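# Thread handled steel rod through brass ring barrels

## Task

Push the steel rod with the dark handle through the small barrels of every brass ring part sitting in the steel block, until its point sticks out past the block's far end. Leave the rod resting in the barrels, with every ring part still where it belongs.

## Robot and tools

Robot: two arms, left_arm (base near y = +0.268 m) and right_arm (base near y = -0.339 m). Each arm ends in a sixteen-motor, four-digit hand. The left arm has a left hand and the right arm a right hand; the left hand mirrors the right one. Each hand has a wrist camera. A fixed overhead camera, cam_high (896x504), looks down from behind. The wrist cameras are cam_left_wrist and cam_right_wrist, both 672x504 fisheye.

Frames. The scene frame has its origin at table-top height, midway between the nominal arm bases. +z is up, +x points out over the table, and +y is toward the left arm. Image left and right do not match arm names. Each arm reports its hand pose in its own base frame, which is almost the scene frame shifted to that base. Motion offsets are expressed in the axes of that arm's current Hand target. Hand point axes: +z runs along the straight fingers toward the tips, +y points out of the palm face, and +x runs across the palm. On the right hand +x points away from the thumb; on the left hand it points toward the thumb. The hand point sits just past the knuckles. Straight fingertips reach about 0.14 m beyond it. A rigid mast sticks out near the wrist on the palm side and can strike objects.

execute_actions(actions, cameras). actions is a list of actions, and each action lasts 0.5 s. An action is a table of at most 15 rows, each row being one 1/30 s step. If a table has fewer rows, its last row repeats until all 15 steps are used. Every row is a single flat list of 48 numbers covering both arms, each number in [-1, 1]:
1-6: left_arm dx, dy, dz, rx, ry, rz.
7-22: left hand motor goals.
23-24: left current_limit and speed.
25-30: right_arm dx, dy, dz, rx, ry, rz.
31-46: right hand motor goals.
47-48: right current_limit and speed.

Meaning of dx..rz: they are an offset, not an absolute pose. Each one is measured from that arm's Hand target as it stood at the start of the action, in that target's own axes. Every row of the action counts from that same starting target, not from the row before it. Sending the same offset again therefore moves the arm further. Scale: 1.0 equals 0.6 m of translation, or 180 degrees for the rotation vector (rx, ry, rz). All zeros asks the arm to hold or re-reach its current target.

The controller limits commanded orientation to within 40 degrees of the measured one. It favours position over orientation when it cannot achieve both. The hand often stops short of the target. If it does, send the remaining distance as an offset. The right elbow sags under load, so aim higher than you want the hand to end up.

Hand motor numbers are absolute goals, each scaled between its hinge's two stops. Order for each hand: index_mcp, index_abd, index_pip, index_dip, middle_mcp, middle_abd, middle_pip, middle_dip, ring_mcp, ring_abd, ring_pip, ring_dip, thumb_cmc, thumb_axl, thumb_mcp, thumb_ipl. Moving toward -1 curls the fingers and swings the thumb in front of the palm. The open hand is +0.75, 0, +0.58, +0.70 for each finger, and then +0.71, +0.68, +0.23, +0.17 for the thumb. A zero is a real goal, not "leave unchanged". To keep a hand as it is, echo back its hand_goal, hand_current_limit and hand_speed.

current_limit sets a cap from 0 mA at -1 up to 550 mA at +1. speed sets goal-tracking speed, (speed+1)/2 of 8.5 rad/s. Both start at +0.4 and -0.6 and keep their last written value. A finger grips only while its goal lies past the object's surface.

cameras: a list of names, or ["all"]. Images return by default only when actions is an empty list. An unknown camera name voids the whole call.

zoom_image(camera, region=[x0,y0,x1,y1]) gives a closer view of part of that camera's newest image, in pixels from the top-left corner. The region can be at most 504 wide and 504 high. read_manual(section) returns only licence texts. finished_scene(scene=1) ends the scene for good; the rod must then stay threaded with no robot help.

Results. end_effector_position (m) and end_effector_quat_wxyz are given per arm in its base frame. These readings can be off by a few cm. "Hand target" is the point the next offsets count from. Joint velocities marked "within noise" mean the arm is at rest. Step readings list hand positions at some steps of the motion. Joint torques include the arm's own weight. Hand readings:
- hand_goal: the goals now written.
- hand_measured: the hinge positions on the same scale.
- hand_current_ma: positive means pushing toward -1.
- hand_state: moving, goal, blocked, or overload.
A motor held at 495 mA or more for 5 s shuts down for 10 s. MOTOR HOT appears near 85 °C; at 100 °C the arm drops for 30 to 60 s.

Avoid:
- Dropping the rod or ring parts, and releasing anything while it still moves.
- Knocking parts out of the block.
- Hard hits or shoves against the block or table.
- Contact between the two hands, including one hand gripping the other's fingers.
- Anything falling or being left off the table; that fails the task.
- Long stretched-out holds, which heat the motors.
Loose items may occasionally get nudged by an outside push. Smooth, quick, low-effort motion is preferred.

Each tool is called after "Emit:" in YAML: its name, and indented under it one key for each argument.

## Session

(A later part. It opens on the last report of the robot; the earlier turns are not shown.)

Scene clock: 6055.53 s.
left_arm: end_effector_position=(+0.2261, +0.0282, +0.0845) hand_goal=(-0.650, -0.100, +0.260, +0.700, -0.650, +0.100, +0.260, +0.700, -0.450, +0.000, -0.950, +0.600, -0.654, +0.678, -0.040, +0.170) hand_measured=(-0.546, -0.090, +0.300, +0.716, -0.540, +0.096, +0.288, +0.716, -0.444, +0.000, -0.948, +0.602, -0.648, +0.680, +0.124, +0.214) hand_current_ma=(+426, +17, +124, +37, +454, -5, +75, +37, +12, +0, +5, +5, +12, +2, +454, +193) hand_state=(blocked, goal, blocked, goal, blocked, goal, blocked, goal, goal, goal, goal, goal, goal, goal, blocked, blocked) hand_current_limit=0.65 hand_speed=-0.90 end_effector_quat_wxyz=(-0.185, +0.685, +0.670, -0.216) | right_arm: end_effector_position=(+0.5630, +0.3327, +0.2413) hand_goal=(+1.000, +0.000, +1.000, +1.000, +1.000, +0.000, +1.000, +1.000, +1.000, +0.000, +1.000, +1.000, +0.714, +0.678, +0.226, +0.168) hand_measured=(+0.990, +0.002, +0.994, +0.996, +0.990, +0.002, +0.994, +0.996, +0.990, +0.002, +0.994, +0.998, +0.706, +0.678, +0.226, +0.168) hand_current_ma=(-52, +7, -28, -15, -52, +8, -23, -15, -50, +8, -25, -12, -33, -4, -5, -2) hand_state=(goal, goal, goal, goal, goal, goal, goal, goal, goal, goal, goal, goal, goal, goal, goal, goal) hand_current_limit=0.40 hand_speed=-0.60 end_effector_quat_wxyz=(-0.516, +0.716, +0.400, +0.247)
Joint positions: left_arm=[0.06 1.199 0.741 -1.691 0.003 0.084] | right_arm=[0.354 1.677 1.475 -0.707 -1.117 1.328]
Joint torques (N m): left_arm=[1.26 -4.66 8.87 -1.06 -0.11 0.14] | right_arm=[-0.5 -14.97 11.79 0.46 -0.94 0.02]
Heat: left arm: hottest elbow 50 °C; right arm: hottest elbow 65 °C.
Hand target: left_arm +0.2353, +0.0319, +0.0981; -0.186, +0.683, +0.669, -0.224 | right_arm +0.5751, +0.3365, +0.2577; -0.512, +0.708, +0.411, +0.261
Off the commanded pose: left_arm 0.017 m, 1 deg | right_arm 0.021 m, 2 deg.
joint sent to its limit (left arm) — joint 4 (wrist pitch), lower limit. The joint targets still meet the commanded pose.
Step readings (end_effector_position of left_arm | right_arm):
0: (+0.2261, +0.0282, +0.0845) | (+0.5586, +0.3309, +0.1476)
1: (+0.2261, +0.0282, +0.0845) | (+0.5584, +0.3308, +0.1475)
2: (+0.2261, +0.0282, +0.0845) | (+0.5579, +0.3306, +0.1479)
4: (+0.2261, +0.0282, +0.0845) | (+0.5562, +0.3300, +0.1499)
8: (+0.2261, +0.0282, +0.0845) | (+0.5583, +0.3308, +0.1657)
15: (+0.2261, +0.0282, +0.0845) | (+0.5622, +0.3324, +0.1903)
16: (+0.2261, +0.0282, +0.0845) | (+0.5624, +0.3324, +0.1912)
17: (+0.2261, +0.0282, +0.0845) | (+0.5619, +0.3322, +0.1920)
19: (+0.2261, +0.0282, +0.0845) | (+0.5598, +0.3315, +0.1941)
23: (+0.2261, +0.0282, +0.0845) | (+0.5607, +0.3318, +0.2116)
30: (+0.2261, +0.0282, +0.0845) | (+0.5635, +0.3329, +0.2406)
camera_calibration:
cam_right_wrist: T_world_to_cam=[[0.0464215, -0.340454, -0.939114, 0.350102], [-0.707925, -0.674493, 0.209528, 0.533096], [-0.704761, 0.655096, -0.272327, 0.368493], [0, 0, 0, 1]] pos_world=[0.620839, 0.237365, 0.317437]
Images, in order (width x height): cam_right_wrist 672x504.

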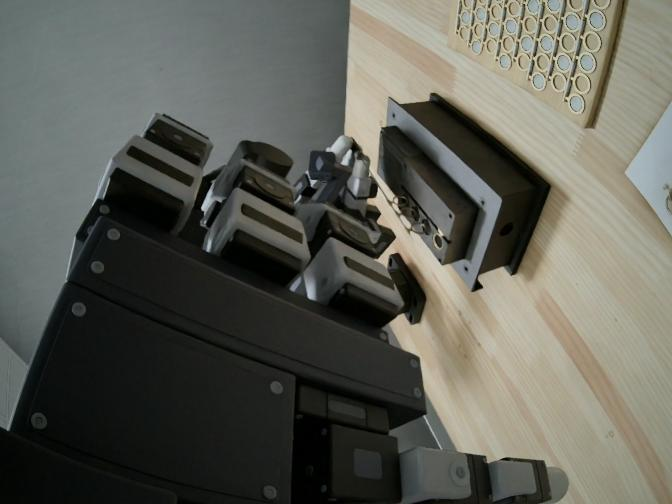

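Emit:
execute_actions:
  actions:
    - [[0.0025,-0.0001,-0.0001,0,0,0,-0.65,-0.1,0.26,0.7,-0.65,0.1,0.26,0.7,-0.45,0,-0.95,0.6,-0.655,0.678,-0.04,0.17,0.65,-0.9,0,0,0,0,0,0,1,0,1,1,1,0,1,1,1,0,1,1,0.714,0.678,0.226,0.168,0.4,-0.6]]
    - [[0.0005,0.0045,0.0065,0,0,0,-0.65,-0.1,0.26,0.7,-0.65,0.1,0.26,0.7,-0.45,0,-0.95,0.6,-0.655,0.678,-0.04,0.17,0.65,-0.9,0,0,0,0,0,0,1,0,1,1,1,0,1,1,1,0,1,1,0.714,0.678,0.226,0.168,0.4,-0.6]]
    - [[0.0004,0.0038,0.0059,0,0,0,-0.65,-0.1,0.26,0.7,-0.65,0.1,0.26,0.7,-0.45,0,-0.95,0.6,-0.655,0.678,-0.04,0.17,0.65,-0.9,0,0,0,0,0,0,1,0,1,1,1,0,1,1,1,0,1,1,0.714,0.678,0.226,0.168,0.4,-0.6]]
  cameras: ["cam_right_wrist"]

Emit:
zoom_image:
  camera: "cam_right_wrist"
  region: [375, 175, 465, 265]

Scene clock: 6070.40 s.
left_arm: end_effector_position=(+0.2250, +0.0296, +0.0801) hand_goal=(-0.650, -0.100, +0.260, +0.700, -0.650, +0.100, +0.260, +0.700, -0.450, +0.000, -0.950, +0.600, -0.654, +0.678, -0.040, +0.170) hand_measured=(-0.546, -0.092, +0.304, +0.716, -0.544, +0.096, +0.288, +0.716, -0.444, +0.000, -0.948, +0.602, -0.646, +0.680, +0.124, +0.214) hand_current_ma=(+426, +14, +133, +40, +434, -6, +75, +37, +12, +0, +5, +5, +15, +2, +454, +198) hand_state=(blocked, goal, blocked, goal, blocked, goal, blocked, goal, goal, goal, goal, goal, goal, goal, blocked, blocked) hand_current_limit=0.65 hand_speed=-0.90 end_effector_quat_wxyz=(-0.191, +0.684, +0.667, -0.225) | right_arm: end_effector_position=(+0.5626, +0.3326, +0.2410) hand_goal=(+1.000, +0.000, +1.000, +1.000, +1.000, +0.000, +1.000, +1.000, +1.000, +0.000, +1.000, +1.000, +0.714, +0.678, +0.226, +0.168) hand_measured=(+0.990, +0.002, +0.994, +0.996, +0.990, +0.002, +0.994, +0.996, +0.990, +0.002, +0.994, +0.998, +0.706, +0.678, +0.226, +0.168) hand_current_ma=(-52, +7, -28, -15, -52, +8, -23, -15, -50, +8, -25, -12, -33, -4, -5, -2) hand_state=(goal, goal, goal, goal, goal, goal, goal, goal, goal, goal, goal, goal, goal, goal, goal, goal) hand_current_limit=0.40 hand_speed=-0.60 end_effector_quat_wxyz=(-0.516, +0.716, +0.401, +0.247)
Joint positions: left_arm=[0.068 1.22 0.741 -1.691 0 0.094] | right_arm=[0.354 1.677 1.475 -0.71 -1.117 1.325]
Joint torques (N m): left_arm=[1.26 -2.96 9.05 -1.18 -0.05 0.13] | right_arm=[-0.44 -14.39 11.85 0.46 -0.95 -0.02]
Heat: left arm: hottest elbow 50 °C; right arm: hottest elbow 66 °C.
Hand target: left_arm +0.2353, +0.0334, +0.0891; -0.186, +0.683, +0.669, -0.224 | right_arm +0.5751, +0.3365, +0.2577; -0.512, +0.708, +0.411, +0.261
Off the commanded pose: left_arm 0.014 m, 1 deg | right_arm 0.021 m, 2 deg.
joint sent to its limit (left arm) — joint 4 (wrist pitch), lower limit. The joint targets still meet the commanded pose.
Step readings (end_effector_position of left_arm | right_arm):
0: (+0.2261, +0.0282, +0.0845) | (+0.5630, +0.3327, +0.2413)
1: (+0.2261, +0.0282, +0.0845) | (+0.5630, +0.3327, +0.2413)
2: (+0.2261, +0.0284, +0.0845) | (+0.5629, +0.3327, +0.2412)
4: (+0.2260, +0.0288, +0.0845) | (+0.5628, +0.3326, +0.2411)
8: (+0.2260, +0.0296, +0.0845) | (+0.5626, +0.3326, +0.2410)
15: (+0.2260, +0.0296, +0.0845) | (+0.5626, +0.3326, +0.2409)
16: (+0.2260, +0.0296, +0.0845) | (+0.5626, +0.3326, +0.2409)
17: (+0.2260, +0.0297, +0.0845) | (+0.5626, +0.3326, +0.2409)
19: (+0.2260, +0.0296, +0.0845) | (+0.5626, +0.3326, +0.2409)
23: (+0.2260, +0.0297, +0.0845) | (+0.5626, +0.3326, +0.2410)
30: (+0.2260, +0.0297, +0.0843) | (+0.5626, +0.3326, +0.2410)
31: (+0.2260, +0.0297, +0.0843) | (+0.5626, +0.3326, +0.2410)
32: (+0.2259, +0.0297, +0.0841) | (+0.5626, +0.3326, +0.2410)
34: (+0.2257, +0.0296, +0.0831) | (+0.5626, +0.3326, +0.2410)
38: (+0.2251, +0.0297, +0.0806) | (+0.5626, +0.3326, +0.2410)
45: (+0.2250, +0.0296, +0.0801) | (+0.5626, +0.3326, +0.2410)
camera_calibration:
cam_right_wrist: T_world_to_cam=[[0.0459419, -0.341309, -0.938828, 0.350238], [-0.707246, -0.674832, 0.210724, 0.532292], [-0.705473, 0.654301, -0.272392, 0.368922], [0, 0, 0, 1]] pos_world=[0.620635, 0.23736, 0.317138]
Images, in order (width x height): cam_right_wrist 672x504.

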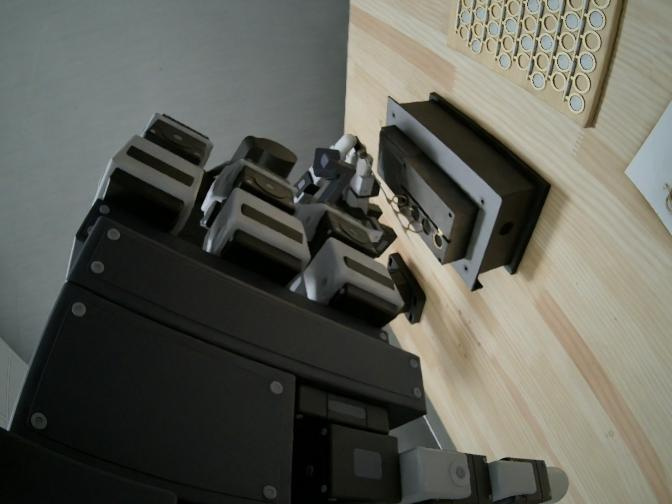

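Scaled by 5.600 from the camera's 672x504 image, which has a finer 960x720 frame.

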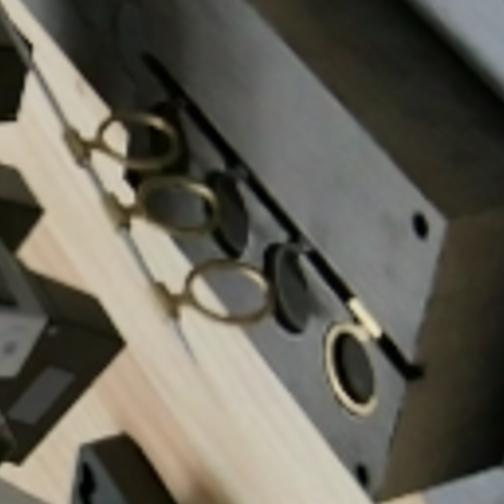

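Emit:
zoom_image:
  camera: "cam_right_wrist"
  region: [385, 185, 415, 215]

Emit:
zoom_image:
  camera: "cam_right_wrist"
  region: [398, 205, 443, 250]

Scaled by 16.800 from the camera's 672x504 image, which has a finer 960x720 frame.

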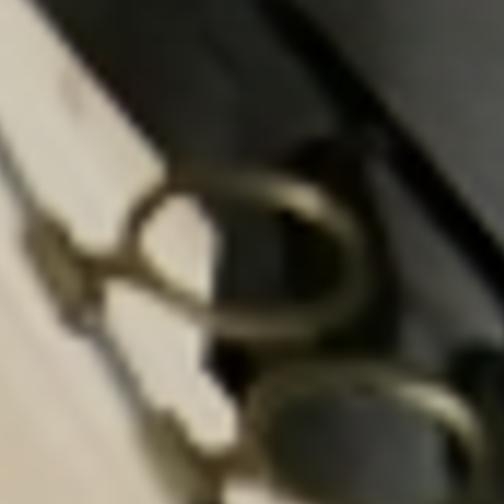

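Scaled by 11.200 from the camera's 672x504 image, which has a finer 960x720 frame.

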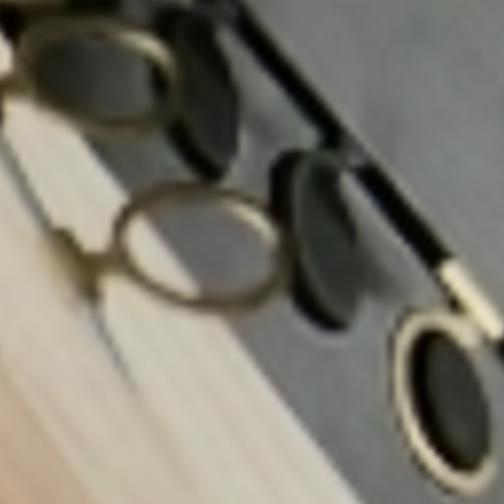

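Emit:
execute_actions:
  actions:
    - [[0.0011,-0.0056,-0.0083,0.0001,0.0123,-0.0082,-0.65,-0.1,0.26,0.7,-0.65,0.1,0.26,0.7,-0.45,0,-0.95,0.6,-0.655,0.678,-0.04,0.17,0.65,-0.9,0,0,0,0,0,0,1,0,1,1,1,0,1,1,1,0,1,1,0.714,0.678,0.226,0.168,0.4,-0.6]]
    - [[0.0011,-0.0056,-0.0083,0.0001,0.0123,-0.0082,-0.65,-0.1,0.26,0.7,-0.65,0.1,0.26,0.7,-0.45,0,-0.95,0.6,-0.655,0.678,-0.04,0.17,0.65,-0.9,0,0,0,0,0,0,1,0,1,1,1,0,1,1,1,0,1,1,0.714,0.678,0.226,0.168,0.4,-0.6]]
  cameras: ["cam_right_wrist"]

Emit:
zoom_image:
  camera: "cam_right_wrist"
  region: [375, 175, 465, 265]

Scene clock: 6112.13 s.
left_arm: end_effector_position=(+0.2260, +0.0368, +0.0877) hand_goal=(-0.650, -0.100, +0.260, +0.700, -0.650, +0.100, +0.260, +0.700, -0.450, +0.000, -0.950, +0.600, -0.654, +0.678, -0.040, +0.170) hand_measured=(-0.546, -0.096, +0.306, +0.718, -0.548, +0.092, +0.288, +0.716, -0.444, +0.000, -0.948, +0.602, -0.648, +0.680, +0.124, +0.214) hand_current_ma=(+426, +5, +140, +43, +420, -15, +77, +38, +12, +0, +5, +5, +12, +2, +454, +202) hand_state=(blocked, goal, blocked, goal, blocked, goal, blocked, goal, goal, goal, goal, goal, goal, goal, blocked, blocked) hand_current_limit=0.65 hand_speed=-0.90 end_effector_quat_wxyz=(-0.209, +0.675, +0.682, -0.189) | right_arm: end_effector_position=(+0.5626, +0.3326, +0.2410) hand_goal=(+1.000, +0.000, +1.000, +1.000, +1.000, +0.000, +1.000, +1.000, +1.000, +0.000, +1.000, +1.000, +0.714, +0.678, +0.226, +0.168) hand_measured=(+0.990, +0.002, +0.994, +0.996, +0.990, +0.002, +0.994, +0.996, +0.990, +0.002, +0.994, +0.998, +0.706, +0.678, +0.226, +0.168) hand_current_ma=(-52, +7, -28, -15, -52, +8, -23, -15, -50, +8, -25, -12, -33, -4, -5, -2) hand_state=(goal, goal, goal, goal, goal, goal, goal, goal, goal, goal, goal, goal, goal, goal, goal, goal) hand_current_limit=0.40 hand_speed=-0.60 end_effector_quat_wxyz=(-0.516, +0.716, +0.401, +0.247)
Joint positions: left_arm=[0.036 1.192 0.741 -1.691 -0.044 0.014] | right_arm=[0.354 1.677 1.475 -0.71 -1.117 1.325]
Joint torques (N m): left_arm=[-1.44 -4.25 8.83 -1.06 -0.18 -0.05] | right_arm=[-0.38 -14.39 11.85 0.47 -0.95 -0.02]
Heat: left arm: hottest elbow 50 °C; right arm: hottest elbow 70 °C.
Hand target: left_arm +0.2352, +0.0352, +0.1011; -0.218, +0.674, +0.679, -0.193 | right_arm +0.5751, +0.3365, +0.2577; -0.512, +0.708, +0.411, +0.261
Off the commanded pose: left_arm 0.016 m, 1 deg | right_arm 0.021 m, 2 deg.
joint sent to its limit (left arm) — joint 4 (wrist pitch), lower limit. The joint targets are off in orientation, not in position.
Step readings (end_effector_position of left_arm | right_arm):
0: (+0.2250, +0.0296, +0.0801) | (+0.5626, +0.3326, +0.2410)
1: (+0.2250, +0.0298, +0.0801) | (+0.5626, +0.3326, +0.2410)
2: (+0.2250, +0.0302, +0.0801) | (+0.5626, +0.3326, +0.2410)
4: (+0.2249, +0.0320, +0.0802) | (+0.5626, +0.3326, +0.2410)
8: (+0.2247, +0.0339, +0.0806) | (+0.5626, +0.3326, +0.2410)
15: (+0.2248, +0.0341, +0.0811) | (+0.5626, +0.3326, +0.2410)
16: (+0.2248, +0.0342, +0.0811) | (+0.5626, +0.3326, +0.2410)
17: (+0.2249, +0.0347, +0.0814) | (+0.5626, +0.3326, +0.2410)
19: (+0.2253, +0.0351, +0.0829) | (+0.5626, +0.3326, +0.2410)
23: (+0.2261, +0.0350, +0.0864) | (+0.5626, +0.3326, +0.2410)
30: (+0.2261, +0.0365, +0.0876) | (+0.5626, +0.3326, +0.2410)
camera_calibration:
cam_right_wrist: T_world_to_cam=[[0.0459419, -0.341309, -0.938828, 0.350238], [-0.707246, -0.674832, 0.210724, 0.532292], [-0.705473, 0.654301, -0.272392, 0.368922], [0, 0, 0, 1]] pos_world=[0.620635, 0.23736, 0.317138]
Images, in order (width x height): cam_right_wrist 672x504.

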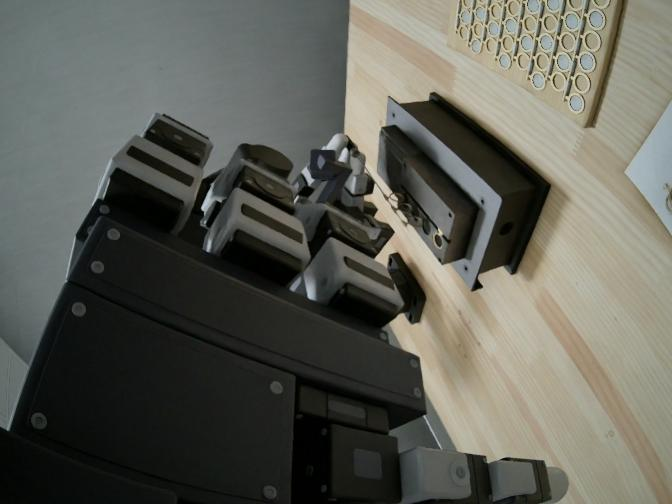

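Scaled by 5.600 from the camera's 672x504 image, which has a finer 960x720 frame.

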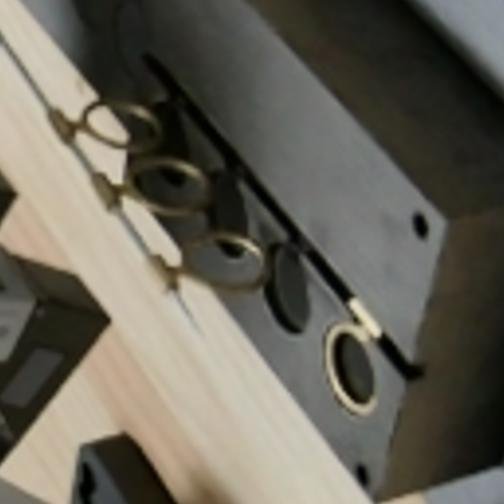

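Emit:
execute_actions:
  actions:
    - [[-0.0024,-0.0036,-0.0053,0,0.0115,-0.0077,-0.65,-0.1,0.26,0.7,-0.65,0.1,0.26,0.7,-0.45,0,-0.95,0.6,-0.655,0.678,-0.04,0.17,0.65,-0.9,0,0,0,0,0,0,1,0,1,1,1,0,1,1,1,0,1,1,0.714,0.678,0.226,0.168,0.4,-0.6]]
    - [[-0.0024,-0.0036,-0.0053,0,0.0115,-0.0077,-0.65,-0.1,0.26,0.7,-0.65,0.1,0.26,0.7,-0.45,0,-0.95,0.6,-0.655,0.678,-0.04,0.17,0.65,-0.9,0,0,0,0,0,0,1,0,1,1,1,0,1,1,1,0,1,1,0.714,0.678,0.226,0.168,0.4,-0.6]]
  cameras: ["cam_right_wrist"]

Emit:
zoom_image:
  camera: "cam_right_wrist"
  region: [375, 175, 465, 265]

Scene clock: 6143.27 s.
left_arm: end_effector_position=(+0.2282, +0.0344, +0.0958) hand_goal=(-0.650, -0.100, +0.260, +0.700, -0.650, +0.100, +0.260, +0.700, -0.450, +0.000, -0.950, +0.600, -0.654, +0.678, -0.040, +0.170) hand_measured=(-0.546, -0.096, +0.306, +0.718, -0.548, +0.092, +0.288, +0.716, -0.444, +0.000, -0.948, +0.602, -0.648, +0.680, +0.124, +0.214) hand_current_ma=(+426, +5, +140, +43, +420, -15, +80, +40, +12, +0, +5, +5, +11, +2, +454, +202) hand_state=(blocked, goal, blocked, goal, blocked, goal, blocked, goal, goal, goal, goal, goal, goal, goal, blocked, blocked) hand_current_limit=0.65 hand_speed=-0.90 end_effector_quat_wxyz=(-0.228, +0.667, +0.694, -0.148) | right_arm: end_effector_position=(+0.5626, +0.3326, +0.2410) hand_goal=(+1.000, +0.000, +1.000, +1.000, +1.000, +0.000, +1.000, +1.000, +1.000, +0.000, +1.000, +1.000, +0.714, +0.678, +0.226, +0.168) hand_measured=(+0.990, +0.002, +0.994, +0.996, +0.990, +0.002, +0.994, +0.996, +0.990, +0.002, +0.994, +0.998, +0.706, +0.678, +0.226, +0.168) hand_current_ma=(-52, +7, -28, -15, -52, +8, -23, -15, -50, +8, -25, -12, -33, -4, -5, -2) hand_state=(goal, goal, goal, goal, goal, goal, goal, goal, goal, goal, goal, goal, goal, goal, goal, goal) hand_current_limit=0.40 hand_speed=-0.60 end_effector_quat_wxyz=(-0.516, +0.716, +0.401, +0.247)
Joint positions: left_arm=[-0.043 1.167 0.741 -1.691 -0.077 -0.103] | right_arm=[0.354 1.677 1.475 -0.71 -1.117 1.325]
Joint torques (N m): left_arm=[-1.2 -4.37 8.65 -0.91 -0.22 -0.13] | right_arm=[-0.38 -14.39 11.86 0.49 -0.95 -0.01]
Heat: left arm: hottest elbow 50 °C; right arm: hottest elbow 71 °C.
Hand target: left_arm +0.2351, +0.0319, +0.1086; -0.247, +0.664, +0.687, -0.163 | right_arm +0.5751, +0.3365, +0.2577; -0.512, +0.708, +0.411, +0.261
Off the commanded pose: left_arm 0.015 m, 3 deg | right_arm 0.021 m, 2 deg.
joint sent to its limit (left arm) — joint 4 (wrist pitch), lower limit. The joint targets are off in orientation, not in position.
Step readings (end_effector_position of left_arm | right_arm):
0: (+0.2260, +0.0369, +0.0877) | (+0.5626, +0.3326, +0.2410)
1: (+0.2260, +0.0369, +0.0877) | (+0.5626, +0.3326, +0.2410)
2: (+0.2261, +0.0370, +0.0879) | (+0.5626, +0.3326, +0.2410)
4: (+0.2264, +0.0370, +0.0887) | (+0.5626, +0.3326, +0.2410)
8: (+0.2272, +0.0346, +0.0907) | (+0.5626, +0.3326, +0.2410)
15: (+0.2272, +0.0354, +0.0916) | (+0.5626, +0.3326, +0.2410)
16: (+0.2272, +0.0355, +0.0916) | (+0.5626, +0.3326, +0.2410)
17: (+0.2272, +0.0358, +0.0919) | (+0.5626, +0.3326, +0.2410)
19: (+0.2276, +0.0359, +0.0928) | (+0.5626, +0.3326, +0.2410)
23: (+0.2283, +0.0334, +0.0948) | (+0.5626, +0.3326, +0.2410)
30: (+0.2283, +0.0340, +0.0957) | (+0.5626, +0.3326, +0.2410)
camera_calibration:
cam_right_wrist: T_world_to_cam=[[0.0459419, -0.341309, -0.938828, 0.350238], [-0.707246, -0.674832, 0.210724, 0.532292], [-0.705473, 0.654301, -0.272392, 0.368922], [0, 0, 0, 1]] pos_world=[0.620635, 0.23736, 0.317138]
Images, in order (width x height): cam_right_wrist 672x504.

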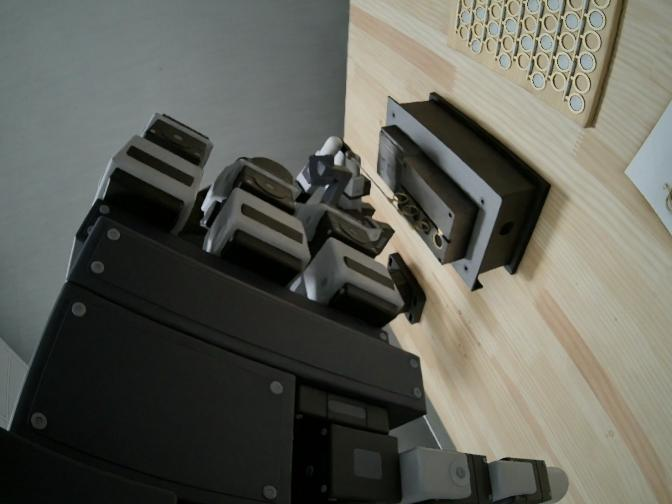

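Scaled by 5.600 from the camera's 672x504 image, which has a finer 960x720 frame.

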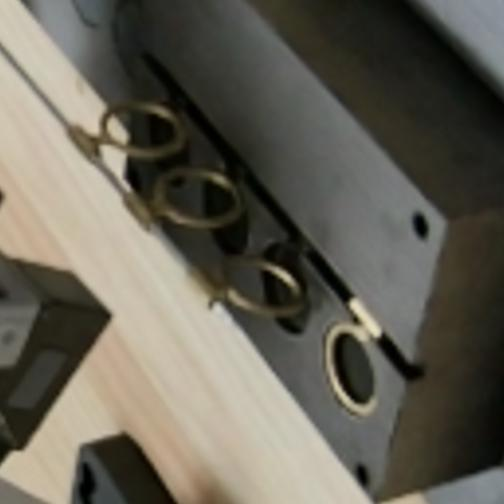

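Emit:
execute_actions:
  actions:
    - [[-0.0017,0.0128,0.0073,-0.0158,-0.0016,-0.0013,-0.65,-0.1,0.26,0.7,-0.65,0.1,0.26,0.7,-0.45,0,-0.95,0.6,-0.655,0.678,-0.04,0.17,0.65,-0.9,0,0,0,0,0,0,1,0,1,1,1,0,1,1,1,0,1,1,0.714,0.678,0.226,0.168,0.4,-0.6]]
  cameras: ["cam_right_wrist"]

Emit:
zoom_image:
  camera: "cam_right_wrist"
  region: [375, 175, 465, 265]

Scene clock: 6201.73 s.
left_arm: end_effector_position=(+0.2275, +0.0344, +0.0922) hand_goal=(-0.650, -0.100, +0.260, +0.700, -0.650, +0.100, +0.260, +0.700, -0.450, +0.000, -0.950, +0.600, -0.654, +0.678, -0.040, +0.170) hand_measured=(-0.546, -0.096, +0.306, +0.718, -0.550, +0.092, +0.288, +0.716, -0.444, +0.000, -0.948, +0.602, -0.646, +0.680, +0.124, +0.216) hand_current_ma=(+426, +5, +145, +45, +408, -15, +80, +40, +12, +0, +5, +5, +15, +2, +454, +203) hand_state=(blocked, goal, blocked, goal, blocked, goal, blocked, goal, goal, goal, goal, goal, goal, goal, blocked, blocked) hand_current_limit=0.65 hand_speed=-0.90 end_effector_quat_wxyz=(-0.234, +0.665, +0.692, -0.154) | right_arm: end_effector_position=(+0.5626, +0.3326, +0.2410) hand_goal=(+1.000, +0.000, +1.000, +1.000, +1.000, +0.000, +1.000, +1.000, +1.000, +0.000, +1.000, +1.000, +0.714, +0.678, +0.226, +0.168) hand_measured=(+0.990, +0.002, +0.994, +0.996, +0.990, +0.002, +0.994, +0.996, +0.990, +0.002, +0.994, +0.998, +0.706, +0.678, +0.226, +0.168) hand_current_ma=(-52, +7, -28, -15, -52, +8, -23, -15, -50, +8, -25, -12, -33, -4, -5, -2) hand_state=(goal, goal, goal, goal, goal, goal, goal, goal, goal, goal, goal, goal, goal, goal, goal, goal) hand_current_limit=0.40 hand_speed=-0.60 end_effector_quat_wxyz=(-0.516, +0.716, +0.401, +0.247)
Joint positions: left_arm=[-0.043 1.185 0.741 -1.691 -0.076 -0.104] | right_arm=[0.354 1.677 1.475 -0.71 -1.117 1.325]
Joint torques (N m): left_arm=[-0.85 -2.84 9.17 -0.76 -0.05 -0.07] | right_arm=[-0.38 -14.39 11.85 0.47 -0.95 -0.02]
Heat: left arm: hottest elbow 50 °C; right arm: hottest elbow 72 °C.
Hand target: left_arm +0.2391, +0.0318, +0.1007; -0.229, +0.668, +0.693, -0.147 | right_arm +0.5751, +0.3365, +0.2577; -0.512, +0.708, +0.411, +0.261
Off the commanded pose: left_arm 0.015 m, 1 deg | right_arm 0.021 m, 2 deg.
Step readings (end_effector_position of left_arm | right_arm):
0: (+0.2282, +0.0345, +0.0958) | (+0.5626, +0.3326, +0.2410)
1: (+0.2282, +0.0345, +0.0958) | (+0.5626, +0.3326, +0.2410)
2: (+0.2282, +0.0345, +0.0958) | (+0.5626, +0.3326, +0.2410)
4: (+0.2281, +0.0345, +0.0957) | (+0.5626, +0.3326, +0.2410)
8: (+0.2278, +0.0345, +0.0936) | (+0.5626, +0.3326, +0.2410)
15: (+0.2275, +0.0344, +0.0922) | (+0.5626, +0.3326, +0.2410)
camera_calibration:
cam_right_wrist: T_world_to_cam=[[0.0459419, -0.341309, -0.938828, 0.350238], [-0.707246, -0.674832, 0.210724, 0.532292], [-0.705473, 0.654301, -0.272392, 0.368922], [0, 0, 0, 1]] pos_world=[0.620635, 0.23736, 0.317138]
Images, in order (width x height): cam_right_wrist 672x504.

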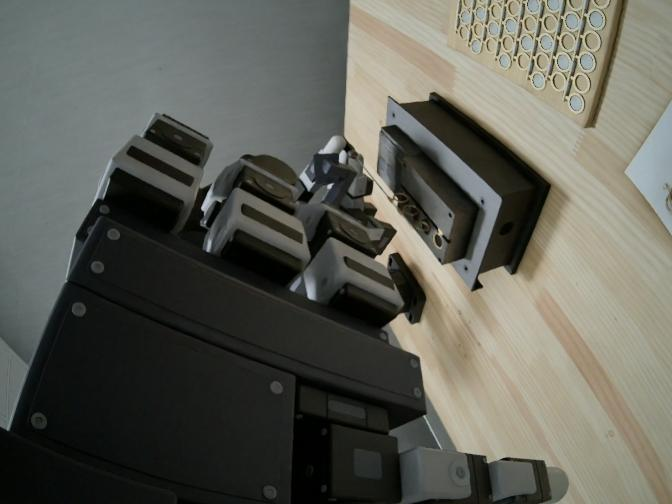

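Scaled by 5.600 from the camera's 672x504 image, which has a finer 960x720 frame.

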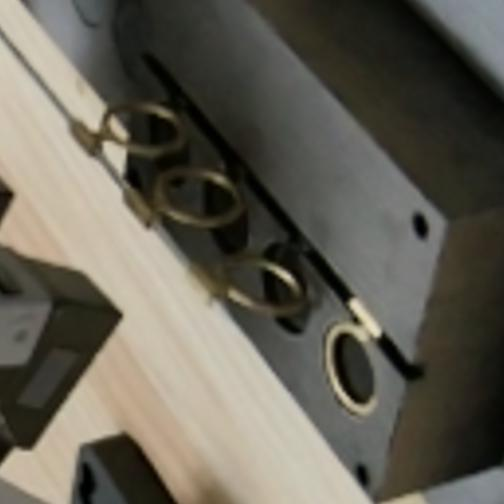

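Emit:
execute_actions:
  actions:
    - [[-0.0012,0.0157,-0.004,-0.0126,-0.0013,-0.001,-0.65,-0.1,0.26,0.7,-0.65,0.1,0.26,0.7,-0.45,0,-0.95,0.6,-0.655,0.678,-0.04,0.17,0.65,-0.9,0,0,0,0,0,0,1,0,1,1,1,0,1,1,1,0,1,1,0.714,0.678,0.226,0.168,0.4,-0.6]]
  cameras: ["cam_right_wrist"]

Emit:
zoom_image:
  camera: "cam_right_wrist"
  region: [375, 175, 465, 265]

Scene clock: 6212.87 s.
left_arm: end_effector_position=(+0.2335, +0.0342, +0.0908) hand_goal=(-0.650, -0.100, +0.260, +0.700, -0.650, +0.100, +0.260, +0.700, -0.450, +0.000, -0.950, +0.600, -0.654, +0.678, -0.040, +0.170) hand_measured=(-0.546, -0.096, +0.306, +0.718, -0.550, +0.092, +0.288, +0.716, -0.444, +0.000, -0.948, +0.602, -0.646, +0.680, +0.124, +0.216) hand_current_ma=(+426, +5, +145, +45, +408, -15, +80, +40, +12, +0, +5, +5, +15, +2, +454, +203) hand_state=(blocked, goal, blocked, goal, blocked, goal, blocked, goal, goal, goal, goal, goal, goal, goal, blocked, blocked) hand_current_limit=0.65 hand_speed=-0.90 end_effector_quat_wxyz=(-0.226, +0.667, +0.695, -0.146) | right_arm: end_effector_position=(+0.5626, +0.3326, +0.2410) hand_goal=(+1.000, +0.000, +1.000, +1.000, +1.000, +0.000, +1.000, +1.000, +1.000, +0.000, +1.000, +1.000, +0.714, +0.678, +0.226, +0.168) hand_measured=(+0.990, +0.002, +0.994, +0.996, +0.990, +0.002, +0.994, +0.996, +0.990, +0.002, +0.994, +0.998, +0.706, +0.678, +0.226, +0.168) hand_current_ma=(-52, +7, -28, -15, -52, +8, -23, -15, -50, +8, -25, -12, -33, -4, -5, -2) hand_state=(goal, goal, goal, goal, goal, goal, goal, goal, goal, goal, goal, goal, goal, goal, goal, goal) hand_current_limit=0.40 hand_speed=-0.60 end_effector_quat_wxyz=(-0.516, +0.716, +0.401, +0.247)
Joint positions: left_arm=[-0.043 1.185 0.741 -1.667 -0.076 -0.104] | right_arm=[0.354 1.677 1.475 -0.71 -1.117 1.325]
Joint torques (N m): left_arm=[-0.73 -3.19 8.91 -0.1 -0.08 -0.05] | right_arm=[-0.44 -14.39 11.85 0.49 -0.94 -0.02]
Heat: left arm: hottest elbow 50 °C; right arm: hottest elbow 72 °C.
Hand target: left_arm +0.2484, +0.0314, +0.0978; -0.214, +0.671, +0.697, -0.134 | right_arm +0.5751, +0.3365, +0.2577; -0.512, +0.708, +0.411, +0.261
Off the commanded pose: left_arm 0.017 m, 2 deg | right_arm 0.021 m, 2 deg.
Step readings (end_effector_position of left_arm | right_arm):
0: (+0.2275, +0.0344, +0.0922) | (+0.5626, +0.3326, +0.2410)
1: (+0.2275, +0.0344, +0.0922) | (+0.5626, +0.3326, +0.2410)
2: (+0.2275, +0.0344, +0.0922) | (+0.5626, +0.3326, +0.2410)
4: (+0.2284, +0.0344, +0.0920) | (+0.5626, +0.3326, +0.2410)
8: (+0.2317, +0.0342, +0.0912) | (+0.5626, +0.3326, +0.2410)
15: (+0.2333, +0.0342, +0.0909) | (+0.5626, +0.3326, +0.2410)
camera_calibration:
cam_right_wrist: T_world_to_cam=[[0.0459419, -0.341309, -0.938828, 0.350238], [-0.707246, -0.674832, 0.210724, 0.532292], [-0.705473, 0.654301, -0.272392, 0.368922], [0, 0, 0, 1]] pos_world=[0.620635, 0.23736, 0.317138]
Images, in order (width x height): cam_right_wrist 672x504.

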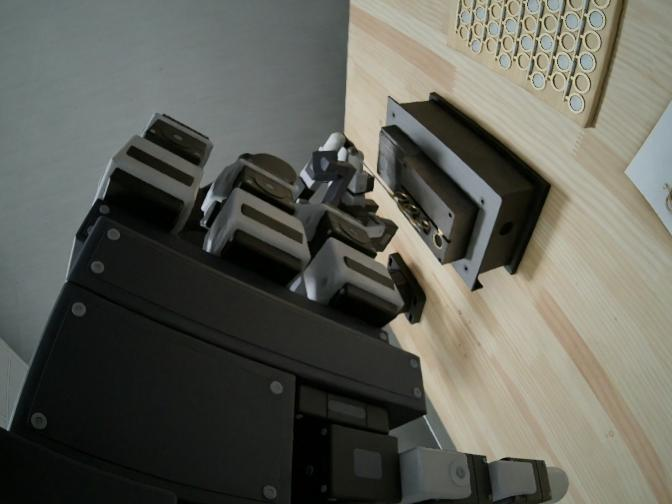

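Scaled by 5.600 from the camera's 672x504 image, which has a finer 960x720 frame.

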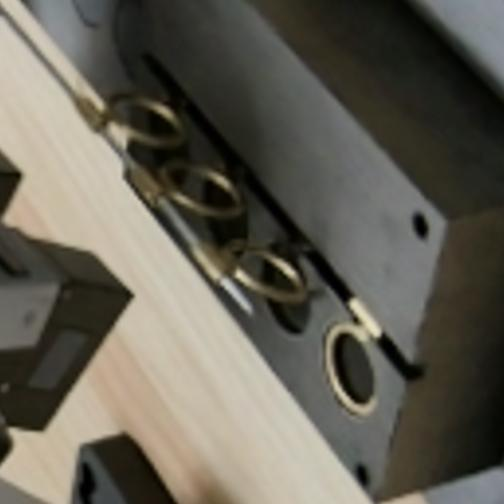

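Emit:
execute_actions:
  actions:
    - [[-0.0015,0.0102,0.005,0,0,0,-0.65,-0.1,0.26,0.7,-0.65,0.1,0.26,0.7,-0.45,0,-0.95,0.6,-0.655,0.678,-0.04,0.17,0.65,-0.9,0,0,0,0,0,0,1,0,1,1,1,0,1,1,1,0,1,1,0.714,0.678,0.226,0.168,0.4,-0.6]]
  cameras: ["cam_right_wrist"]

Emit:
zoom_image:
  camera: "cam_right_wrist"
  region: [375, 175, 465, 265]

Scene clock: 6229.90 s.
left_arm: end_effector_position=(+0.2378, +0.0340, +0.0860) hand_goal=(-0.650, -0.100, +0.260, +0.700, -0.650, +0.100, +0.260, +0.700, -0.450, +0.000, -0.950, +0.600, -0.654, +0.678, -0.040, +0.170) hand_measured=(-0.546, -0.096, +0.306, +0.718, -0.550, +0.092, +0.292, +0.718, -0.444, +0.000, -0.948, +0.602, -0.648, +0.680, +0.124, +0.216) hand_current_ma=(+426, +5, +145, +45, +408, -15, +90, +46, +12, +0, +5, +5, +11, +2, +454, +203) hand_state=(blocked, goal, blocked, goal, blocked, goal, blocked, goal, goal, goal, goal, goal, goal, goal, blocked, blocked) hand_current_limit=0.65 hand_speed=-0.90 end_effector_quat_wxyz=(-0.225, +0.667, +0.695, -0.146) | right_arm: end_effector_position=(+0.5626, +0.3326, +0.2410) hand_goal=(+1.000, +0.000, +1.000, +1.000, +1.000, +0.000, +1.000, +1.000, +1.000, +0.000, +1.000, +1.000, +0.714, +0.678, +0.226, +0.168) hand_measured=(+0.990, +0.002, +0.994, +0.996, +0.990, +0.002, +0.994, +0.996, +0.990, +0.002, +0.994, +0.998, +0.706, +0.678, +0.226, +0.168) hand_current_ma=(-52, +7, -28, -15, -52, +8, -23, -15, -50, +8, -25, -12, -33, -4, -5, -2) hand_state=(goal, goal, goal, goal, goal, goal, goal, goal, goal, goal, goal, goal, goal, goal, goal, goal) hand_current_limit=0.40 hand_speed=-0.60 end_effector_quat_wxyz=(-0.516, +0.716, +0.401, +0.247)
Joint positions: left_arm=[-0.043 1.203 0.741 -1.647 -0.076 -0.104] | right_arm=[0.354 1.677 1.475 -0.71 -1.117 1.325]
Joint torques (N m): left_arm=[-0.91 -2.96 8.85 0.13 -0.07 -0.06] | right_arm=[-0.44 -14.39 11.85 0.49 -0.95 -0.01]
Heat: left arm: hottest elbow 50 °C; right arm: hottest elbow 72 °C.
Hand target: left_arm +0.2523, +0.0312, +0.0922; -0.214, +0.671, +0.697, -0.134 | right_arm +0.5751, +0.3365, +0.2577; -0.512, +0.708, +0.411, +0.261
Off the commanded pose: left_arm 0.016 m, 2 deg | right_arm 0.021 m, 2 deg.
Step readings (end_effector_position of left_arm | right_arm):
0: (+0.2335, +0.0342, +0.0908) | (+0.5626, +0.3326, +0.2410)
1: (+0.2335, +0.0342, +0.0908) | (+0.5626, +0.3326, +0.2410)
2: (+0.2339, +0.0341, +0.0907) | (+0.5626, +0.3326, +0.2410)
4: (+0.2353, +0.0341, +0.0898) | (+0.5626, +0.3326, +0.2410)
8: (+0.2372, +0.0340, +0.0870) | (+0.5626, +0.3326, +0.2410)
15: (+0.2378, +0.0340, +0.0860) | (+0.5626, +0.3326, +0.2410)
camera_calibration:
cam_right_wrist: T_world_to_cam=[[0.0459419, -0.341309, -0.938828, 0.350238], [-0.707246, -0.674832, 0.210724, 0.532292], [-0.705473, 0.654301, -0.272392, 0.368922], [0, 0, 0, 1]] pos_world=[0.620635, 0.23736, 0.317138]
Images, in order (width x height): cam_right_wrist 672x504.

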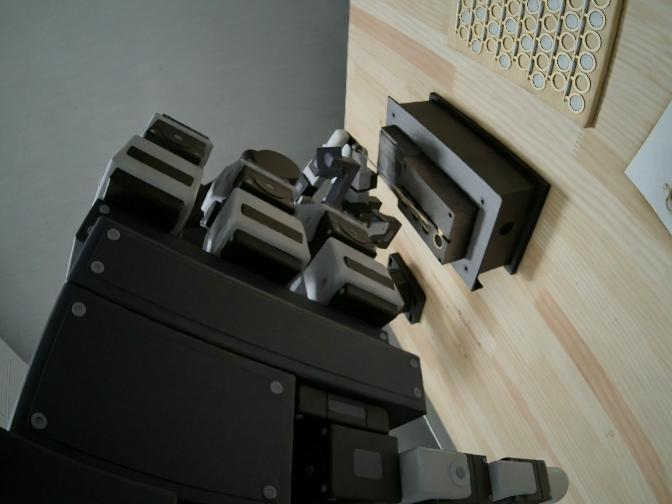

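Scaled by 5.600 from the camera's 672x504 image, which has a finer 960x720 frame.

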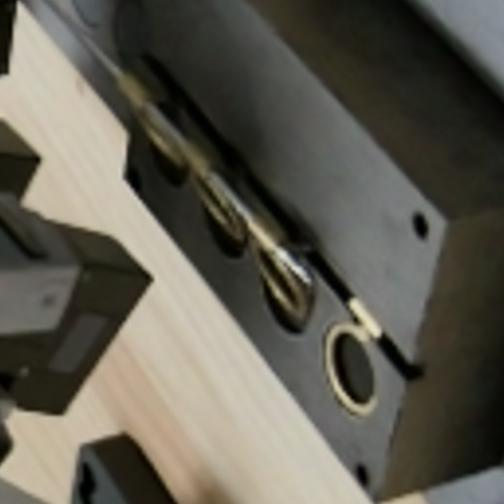

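Emit:
zoom_image:
  camera: "cam_right_wrist"
  region: [390, 180, 440, 230]

Scaled by 10.080 from the camera's 672x504 image, which has a finer 960x720 frame.

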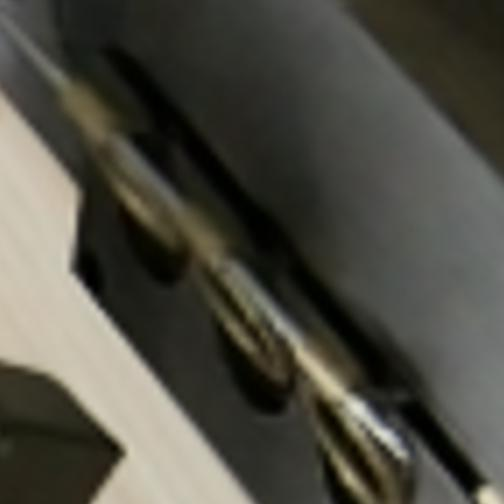

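Emit:
execute_actions:
  actions:
    - [[-0.0007,0.003,0.004,0.0028,0.0003,0.0002,-0.65,-0.1,0.26,0.7,-0.65,0.1,0.26,0.7,-0.45,0,-0.95,0.6,-0.655,0.678,-0.04,0.17,0.65,-0.9,0,0,0,0,0,0,1,0,1,1,1,0,1,1,1,0,1,1,0.714,0.678,0.226,0.168,0.4,-0.6]]
  cameras: ["cam_right_wrist"]

Emit:
zoom_image:
  camera: "cam_right_wrist"
  region: [385, 175, 450, 240]

Scene clock: 6243.07 s.
left_arm: end_effector_position=(+0.2382, +0.0340, +0.0832) hand_goal=(-0.650, -0.100, +0.260, +0.700, -0.650, +0.100, +0.260, +0.700, -0.450, +0.000, -0.950, +0.600, -0.654, +0.678, -0.040, +0.170) hand_measured=(-0.546, -0.096, +0.306, +0.718, -0.550, +0.092, +0.292, +0.718, -0.444, +0.000, -0.948, +0.602, -0.648, +0.680, +0.124, +0.216) hand_current_ma=(+426, +5, +145, +45, +408, -15, +90, +46, +12, +0, +5, +5, +11, +2, +454, +203) hand_state=(blocked, goal, blocked, goal, blocked, goal, blocked, goal, goal, goal, goal, goal, goal, goal, blocked, blocked) hand_current_limit=0.65 hand_speed=-0.90 end_effector_quat_wxyz=(-0.228, +0.667, +0.694, -0.148) | right_arm: end_effector_position=(+0.5626, +0.3326, +0.2410) hand_goal=(+1.000, +0.000, +1.000, +1.000, +1.000, +0.000, +1.000, +1.000, +1.000, +0.000, +1.000, +1.000, +0.714, +0.678, +0.226, +0.168) hand_measured=(+0.990, +0.002, +0.994, +0.996, +0.990, +0.002, +0.994, +0.996, +0.990, +0.002, +0.994, +0.998, +0.706, +0.678, +0.226, +0.168) hand_current_ma=(-52, +7, -28, -15, -52, +8, -23, -15, -50, +8, -25, -12, -33, -4, -5, -2) hand_state=(goal, goal, goal, goal, goal, goal, goal, goal, goal, goal, goal, goal, goal, goal, goal, goal) hand_current_limit=0.40 hand_speed=-0.60 end_effector_quat_wxyz=(-0.516, +0.716, +0.401, +0.247)
Joint positions: left_arm=[-0.043 1.215 0.741 -1.643 -0.076 -0.104] | right_arm=[0.354 1.677 1.475 -0.71 -1.117 1.325]
Joint torques (N m): left_arm=[-0.62 -3.02 8.75 0.01 -0.06 -0.07] | right_arm=[-0.44 -14.33 11.86 0.47 -0.95 -0.01]
Heat: left arm: hottest elbow 50 °C; right arm: hottest elbow 73 °C.
Hand target: left_arm +0.2528, +0.0312, +0.0892; -0.217, +0.670, +0.696, -0.137 | right_arm +0.5751, +0.3365, +0.2577; -0.512, +0.708, +0.411, +0.261
Off the commanded pose: left_arm 0.016 m, 2 deg | right_arm 0.021 m, 2 deg.
Step readings (end_effector_position of left_arm | right_arm):
0: (+0.2378, +0.0340, +0.0860) | (+0.5626, +0.3326, +0.2410)
1: (+0.2378, +0.0340, +0.0859) | (+0.5626, +0.3326, +0.2410)
2: (+0.2378, +0.0340, +0.0859) | (+0.5626, +0.3326, +0.2410)
4: (+0.2378, +0.0340, +0.0853) | (+0.5626, +0.3326, +0.2410)
8: (+0.2381, +0.0340, +0.0836) | (+0.5626, +0.3326, +0.2410)
15: (+0.2382, +0.0340, +0.0832) | (+0.5626, +0.3326, +0.2410)
camera_calibration:
cam_right_wrist: T_world_to_cam=[[0.0459419, -0.341309, -0.938828, 0.350238], [-0.707246, -0.674832, 0.210724, 0.532292], [-0.705473, 0.654301, -0.272392, 0.368922], [0, 0, 0, 1]] pos_world=[0.620635, 0.23736, 0.317138]
Images, in order (width x height): cam_right_wrist 672x504.

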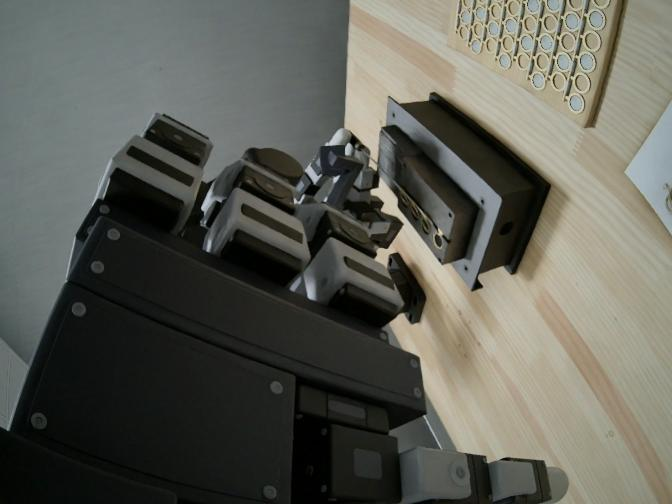

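Scaled by 7.754 from the camera's 672x504 image, which has a finer 960x720 frame.

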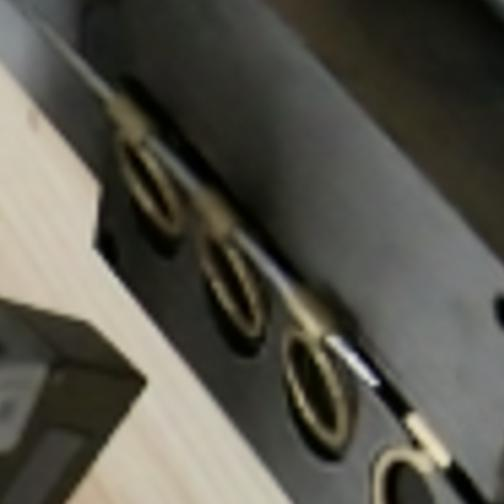

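Emit:
execute_actions:
  actions:
    - [[-0.0007,0.0025,0.0043,0.0032,0.0003,0.0002,-0.65,-0.1,0.26,0.7,-0.65,0.1,0.26,0.7,-0.45,0,-0.95,0.6,-0.655,0.678,-0.04,0.17,0.65,-0.9,0,0,0,0,0,0,1,0,1,1,1,0,1,1,1,0,1,1,0.714,0.678,0.226,0.168,0.4,-0.6]]
  cameras: ["cam_right_wrist"]

Emit:
zoom_image:
  camera: "cam_right_wrist"
  region: [385, 175, 450, 240]

Scene clock: 6251.33 s.
left_arm: end_effector_position=(+0.2381, +0.0340, +0.0803) hand_goal=(-0.650, -0.100, +0.260, +0.700, -0.650, +0.100, +0.260, +0.700, -0.450, +0.000, -0.950, +0.600, -0.654, +0.678, -0.040, +0.170) hand_measured=(-0.546, -0.096, +0.306, +0.718, -0.550, +0.092, +0.292, +0.718, -0.444, +0.000, -0.948, +0.602, -0.648, +0.680, +0.124, +0.216) hand_current_ma=(+426, +5, +145, +45, +408, -15, +90, +46, +12, +0, +5, +5, +11, +2, +454, +203) hand_state=(blocked, goal, blocked, goal, blocked, goal, blocked, goal, goal, goal, goal, goal, goal, goal, blocked, blocked) hand_current_limit=0.65 hand_speed=-0.90 end_effector_quat_wxyz=(-0.232, +0.666, +0.693, -0.152) | right_arm: end_effector_position=(+0.5626, +0.3326, +0.2410) hand_goal=(+1.000, +0.000, +1.000, +1.000, +1.000, +0.000, +1.000, +1.000, +1.000, +0.000, +1.000, +1.000, +0.714, +0.678, +0.226, +0.168) hand_measured=(+0.990, +0.002, +0.994, +0.996, +0.990, +0.002, +0.994, +0.996, +0.990, +0.002, +0.994, +0.998, +0.706, +0.678, +0.226, +0.168) hand_current_ma=(-52, +7, -28, -15, -52, +8, -23, -15, -50, +8, -25, -12, -33, -4, -5, -2) hand_state=(goal, goal, goal, goal, goal, goal, goal, goal, goal, goal, goal, goal, goal, goal, goal, goal) hand_current_limit=0.40 hand_speed=-0.60 end_effector_quat_wxyz=(-0.516, +0.716, +0.401, +0.247)
Joint positions: left_arm=[-0.043 1.227 0.741 -1.641 -0.076 -0.104] | right_arm=[0.354 1.677 1.475 -0.71 -1.117 1.325]
Joint torques (N m): left_arm=[-0.56 -3.25 8.72 0.03 -0.06 -0.05] | right_arm=[-0.44 -14.39 11.85 0.47 -0.95 -0.01]
Heat: left arm: hottest elbow 50 °C; right arm: hottest elbow 73 °C.
Hand target: left_arm +0.2528, +0.0311, +0.0862; -0.221, +0.670, +0.695, -0.140 | right_arm +0.5751, +0.3365, +0.2577; -0.512, +0.708, +0.411, +0.261
Off the commanded pose: left_arm 0.016 m, 2 deg | right_arm 0.021 m, 2 deg.
Step readings (end_effector_position of left_arm | right_arm):
0: (+0.2382, +0.0340, +0.0832) | (+0.5626, +0.3326, +0.2410)
1: (+0.2382, +0.0340, +0.0831) | (+0.5626, +0.3326, +0.2410)
2: (+0.2381, +0.0340, +0.0830) | (+0.5626, +0.3326, +0.2410)
4: (+0.2380, +0.0340, +0.0825) | (+0.5626, +0.3326, +0.2410)
8: (+0.2380, +0.0340, +0.0808) | (+0.5626, +0.3326, +0.2410)
15: (+0.2381, +0.0340, +0.0803) | (+0.5626, +0.3326, +0.2410)
camera_calibration:
cam_right_wrist: T_world_to_cam=[[0.0459419, -0.341309, -0.938828, 0.350238], [-0.707246, -0.674832, 0.210724, 0.532292], [-0.705473, 0.654301, -0.272392, 0.368922], [0, 0, 0, 1]] pos_world=[0.620635, 0.23736, 0.317138]
Images, in order (width x height): cam_right_wrist 672x504.

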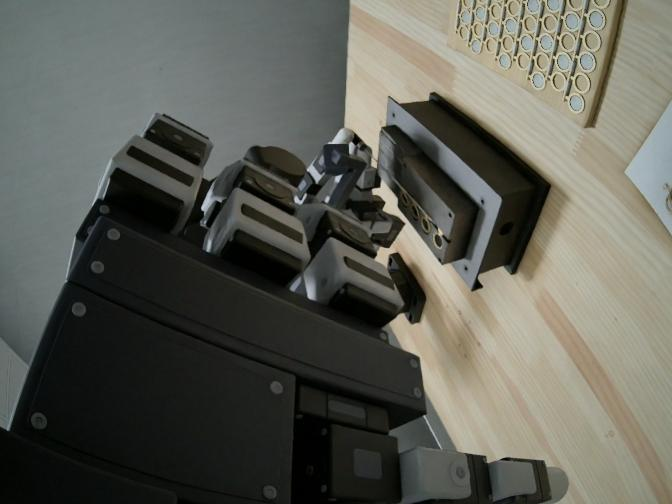

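Scaled by 7.754 from the camera's 672x504 image, which has a finer 960x720 frame.

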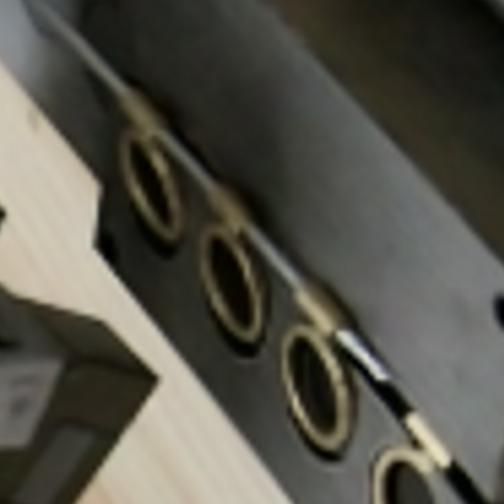

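Emit:
zoom_image:
  camera: "cam_right_wrist"
  region: [355, 145, 425, 215]

Scaled by 7.200 from the camera's 672x504 image, which has a finer 960x720 frame.

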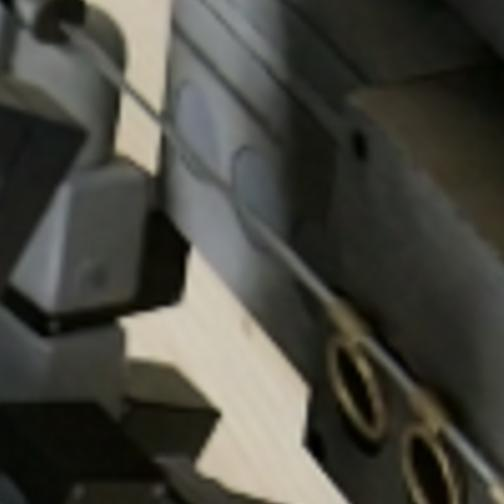

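Emit:
execute_actions:
  actions:
    - [[-0.0007,0.0025,0.0043,0.0032,0.0003,0.0002,-0.65,-0.1,0.26,0.7,-0.65,0.1,0.26,0.7,-0.45,0,-0.95,0.6,-0.655,0.678,-0.04,0.17,0.65,-0.9,0,0,0,0,0,0,1,0,1,1,1,0,1,1,1,0,1,1,0.714,0.678,0.226,0.168,0.4,-0.6]]
  cameras: ["cam_right_wrist"]

Emit:
zoom_image:
  camera: "cam_right_wrist"
  region: [385, 175, 450, 240]

Emit:
zoom_image:
  camera: "cam_right_wrist"
  region: [355, 145, 425, 215]

Scene clock: 6268.23 s.
left_arm: end_effector_position=(+0.2381, +0.0339, +0.0776) hand_goal=(-0.650, -0.100, +0.260, +0.700, -0.650, +0.100, +0.260, +0.700, -0.450, +0.000, -0.950, +0.600, -0.654, +0.678, -0.040, +0.170) hand_measured=(-0.546, -0.096, +0.306, +0.718, -0.550, +0.092, +0.292, +0.718, -0.444, +0.000, -0.948, +0.602, -0.648, +0.680, +0.124, +0.216) hand_current_ma=(+426, +5, +145, +45, +408, -15, +90, +46, +12, +0, +5, +5, +13, +2, +454, +203) hand_state=(blocked, goal, blocked, goal, blocked, goal, blocked, goal, goal, goal, goal, goal, goal, goal, blocked, blocked) hand_current_limit=0.65 hand_speed=-0.90 end_effector_quat_wxyz=(-0.235, +0.665, +0.692, -0.155) | right_arm: end_effector_position=(+0.5626, +0.3326, +0.2410) hand_goal=(+1.000, +0.000, +1.000, +1.000, +1.000, +0.000, +1.000, +1.000, +1.000, +0.000, +1.000, +1.000, +0.714, +0.678, +0.226, +0.168) hand_measured=(+0.990, +0.002, +0.994, +0.996, +0.990, +0.002, +0.994, +0.996, +0.990, +0.002, +0.994, +0.998, +0.706, +0.678, +0.226, +0.168) hand_current_ma=(-52, +7, -28, -15, -52, +8, -23, -15, -50, +8, -25, -12, -33, -4, -5, -2) hand_state=(goal, goal, goal, goal, goal, goal, goal, goal, goal, goal, goal, goal, goal, goal, goal, goal) hand_current_limit=0.40 hand_speed=-0.60 end_effector_quat_wxyz=(-0.516, +0.716, +0.401, +0.247)
Joint positions: left_arm=[-0.043 1.24 0.741 -1.638 -0.076 -0.104] | right_arm=[0.354 1.677 1.475 -0.71 -1.117 1.325]
Joint torques (N m): left_arm=[-0.97 -3.37 8.62 0.05 -0.06 -0.08] | right_arm=[-0.44 -14.45 11.86 0.47 -0.95 -0.02]
Heat: left arm: hottest elbow 50 °C; right arm: hottest elbow 73 °C.
Hand target: left_arm +0.2529, +0.0310, +0.0832; -0.225, +0.669, +0.694, -0.144 | right_arm +0.5751, +0.3365, +0.2577; -0.512, +0.708, +0.411, +0.261
Off the commanded pose: left_arm 0.016 m, 2 deg | right_arm 0.021 m, 2 deg.
Step readings (end_effector_position of left_arm | right_arm):
0: (+0.2381, +0.0340, +0.0803) | (+0.5626, +0.3326, +0.2410)
1: (+0.2381, +0.0340, +0.0803) | (+0.5626, +0.3326, +0.2410)
2: (+0.2381, +0.0340, +0.0803) | (+0.5626, +0.3326, +0.2410)
4: (+0.2380, +0.0340, +0.0797) | (+0.5626, +0.3326, +0.2410)
8: (+0.2380, +0.0340, +0.0780) | (+0.5626, +0.3326, +0.2410)
15: (+0.2381, +0.0339, +0.0776) | (+0.5626, +0.3326, +0.2410)
camera_calibration:
cam_right_wrist: T_world_to_cam=[[0.0459419, -0.341309, -0.938828, 0.350238], [-0.707246, -0.674832, 0.210724, 0.532292], [-0.705473, 0.654301, -0.272392, 0.368922], [0, 0, 0, 1]] pos_world=[0.620635, 0.23736, 0.317138]
Images, in order (width x height): cam_right_wrist 672x504.

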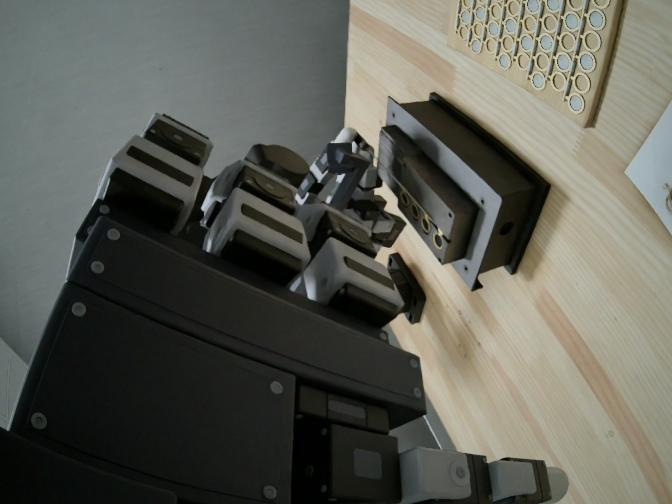

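Scaled by 7.754 from the camera's 672x504 image, which has a finer 960x720 frame.

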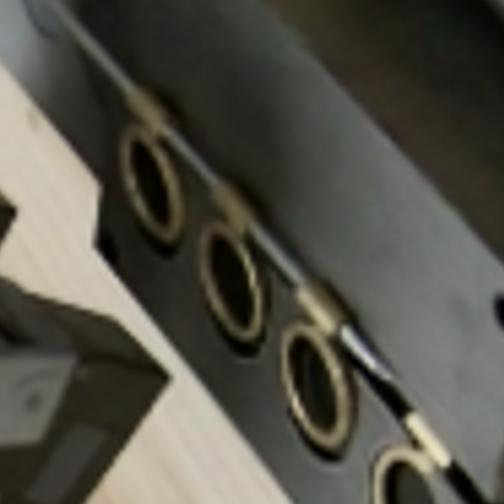

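Scaled by 7.200 from the camera's 672x504 image, which has a finer 960x720 frame.

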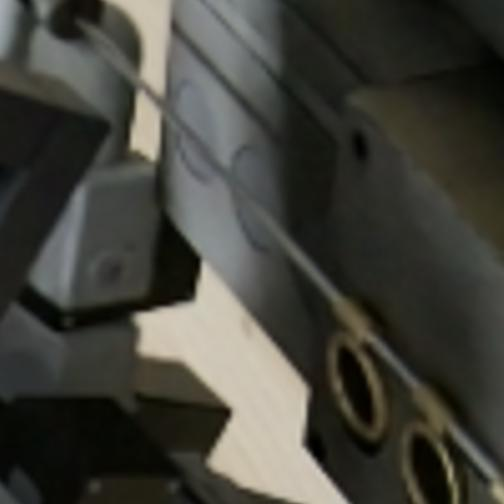

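Emit:
zoom_image:
  camera: "cam_right_wrist"
  region: [408, 200, 438, 230]

Emit:
zoom_image:
  camera: "cam_right_wrist"
  region: [420, 212, 450, 242]

Scaled by 16.800 from the camera's 672x504 image, which has a finer 960x720 frame.

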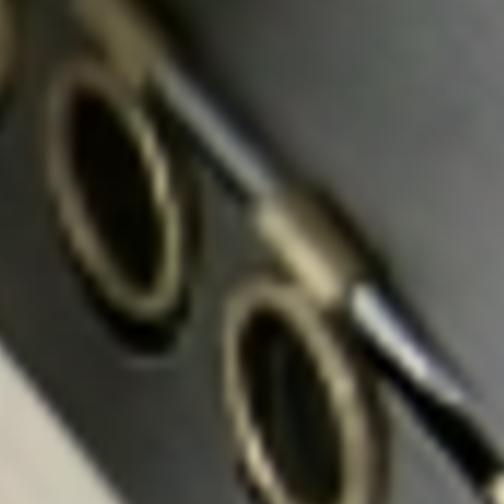

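Scaled by 16.800 from the camera's 672x504 image, which has a finer 960x720 frame.

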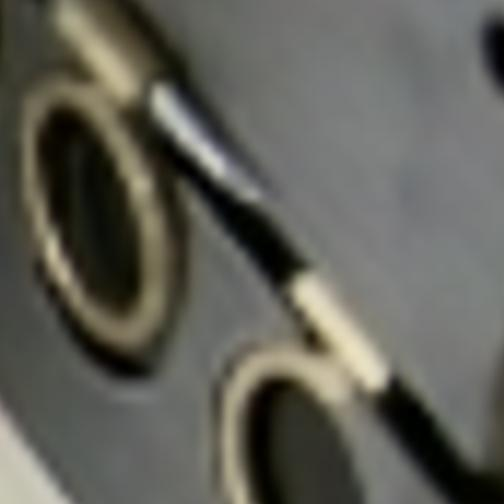

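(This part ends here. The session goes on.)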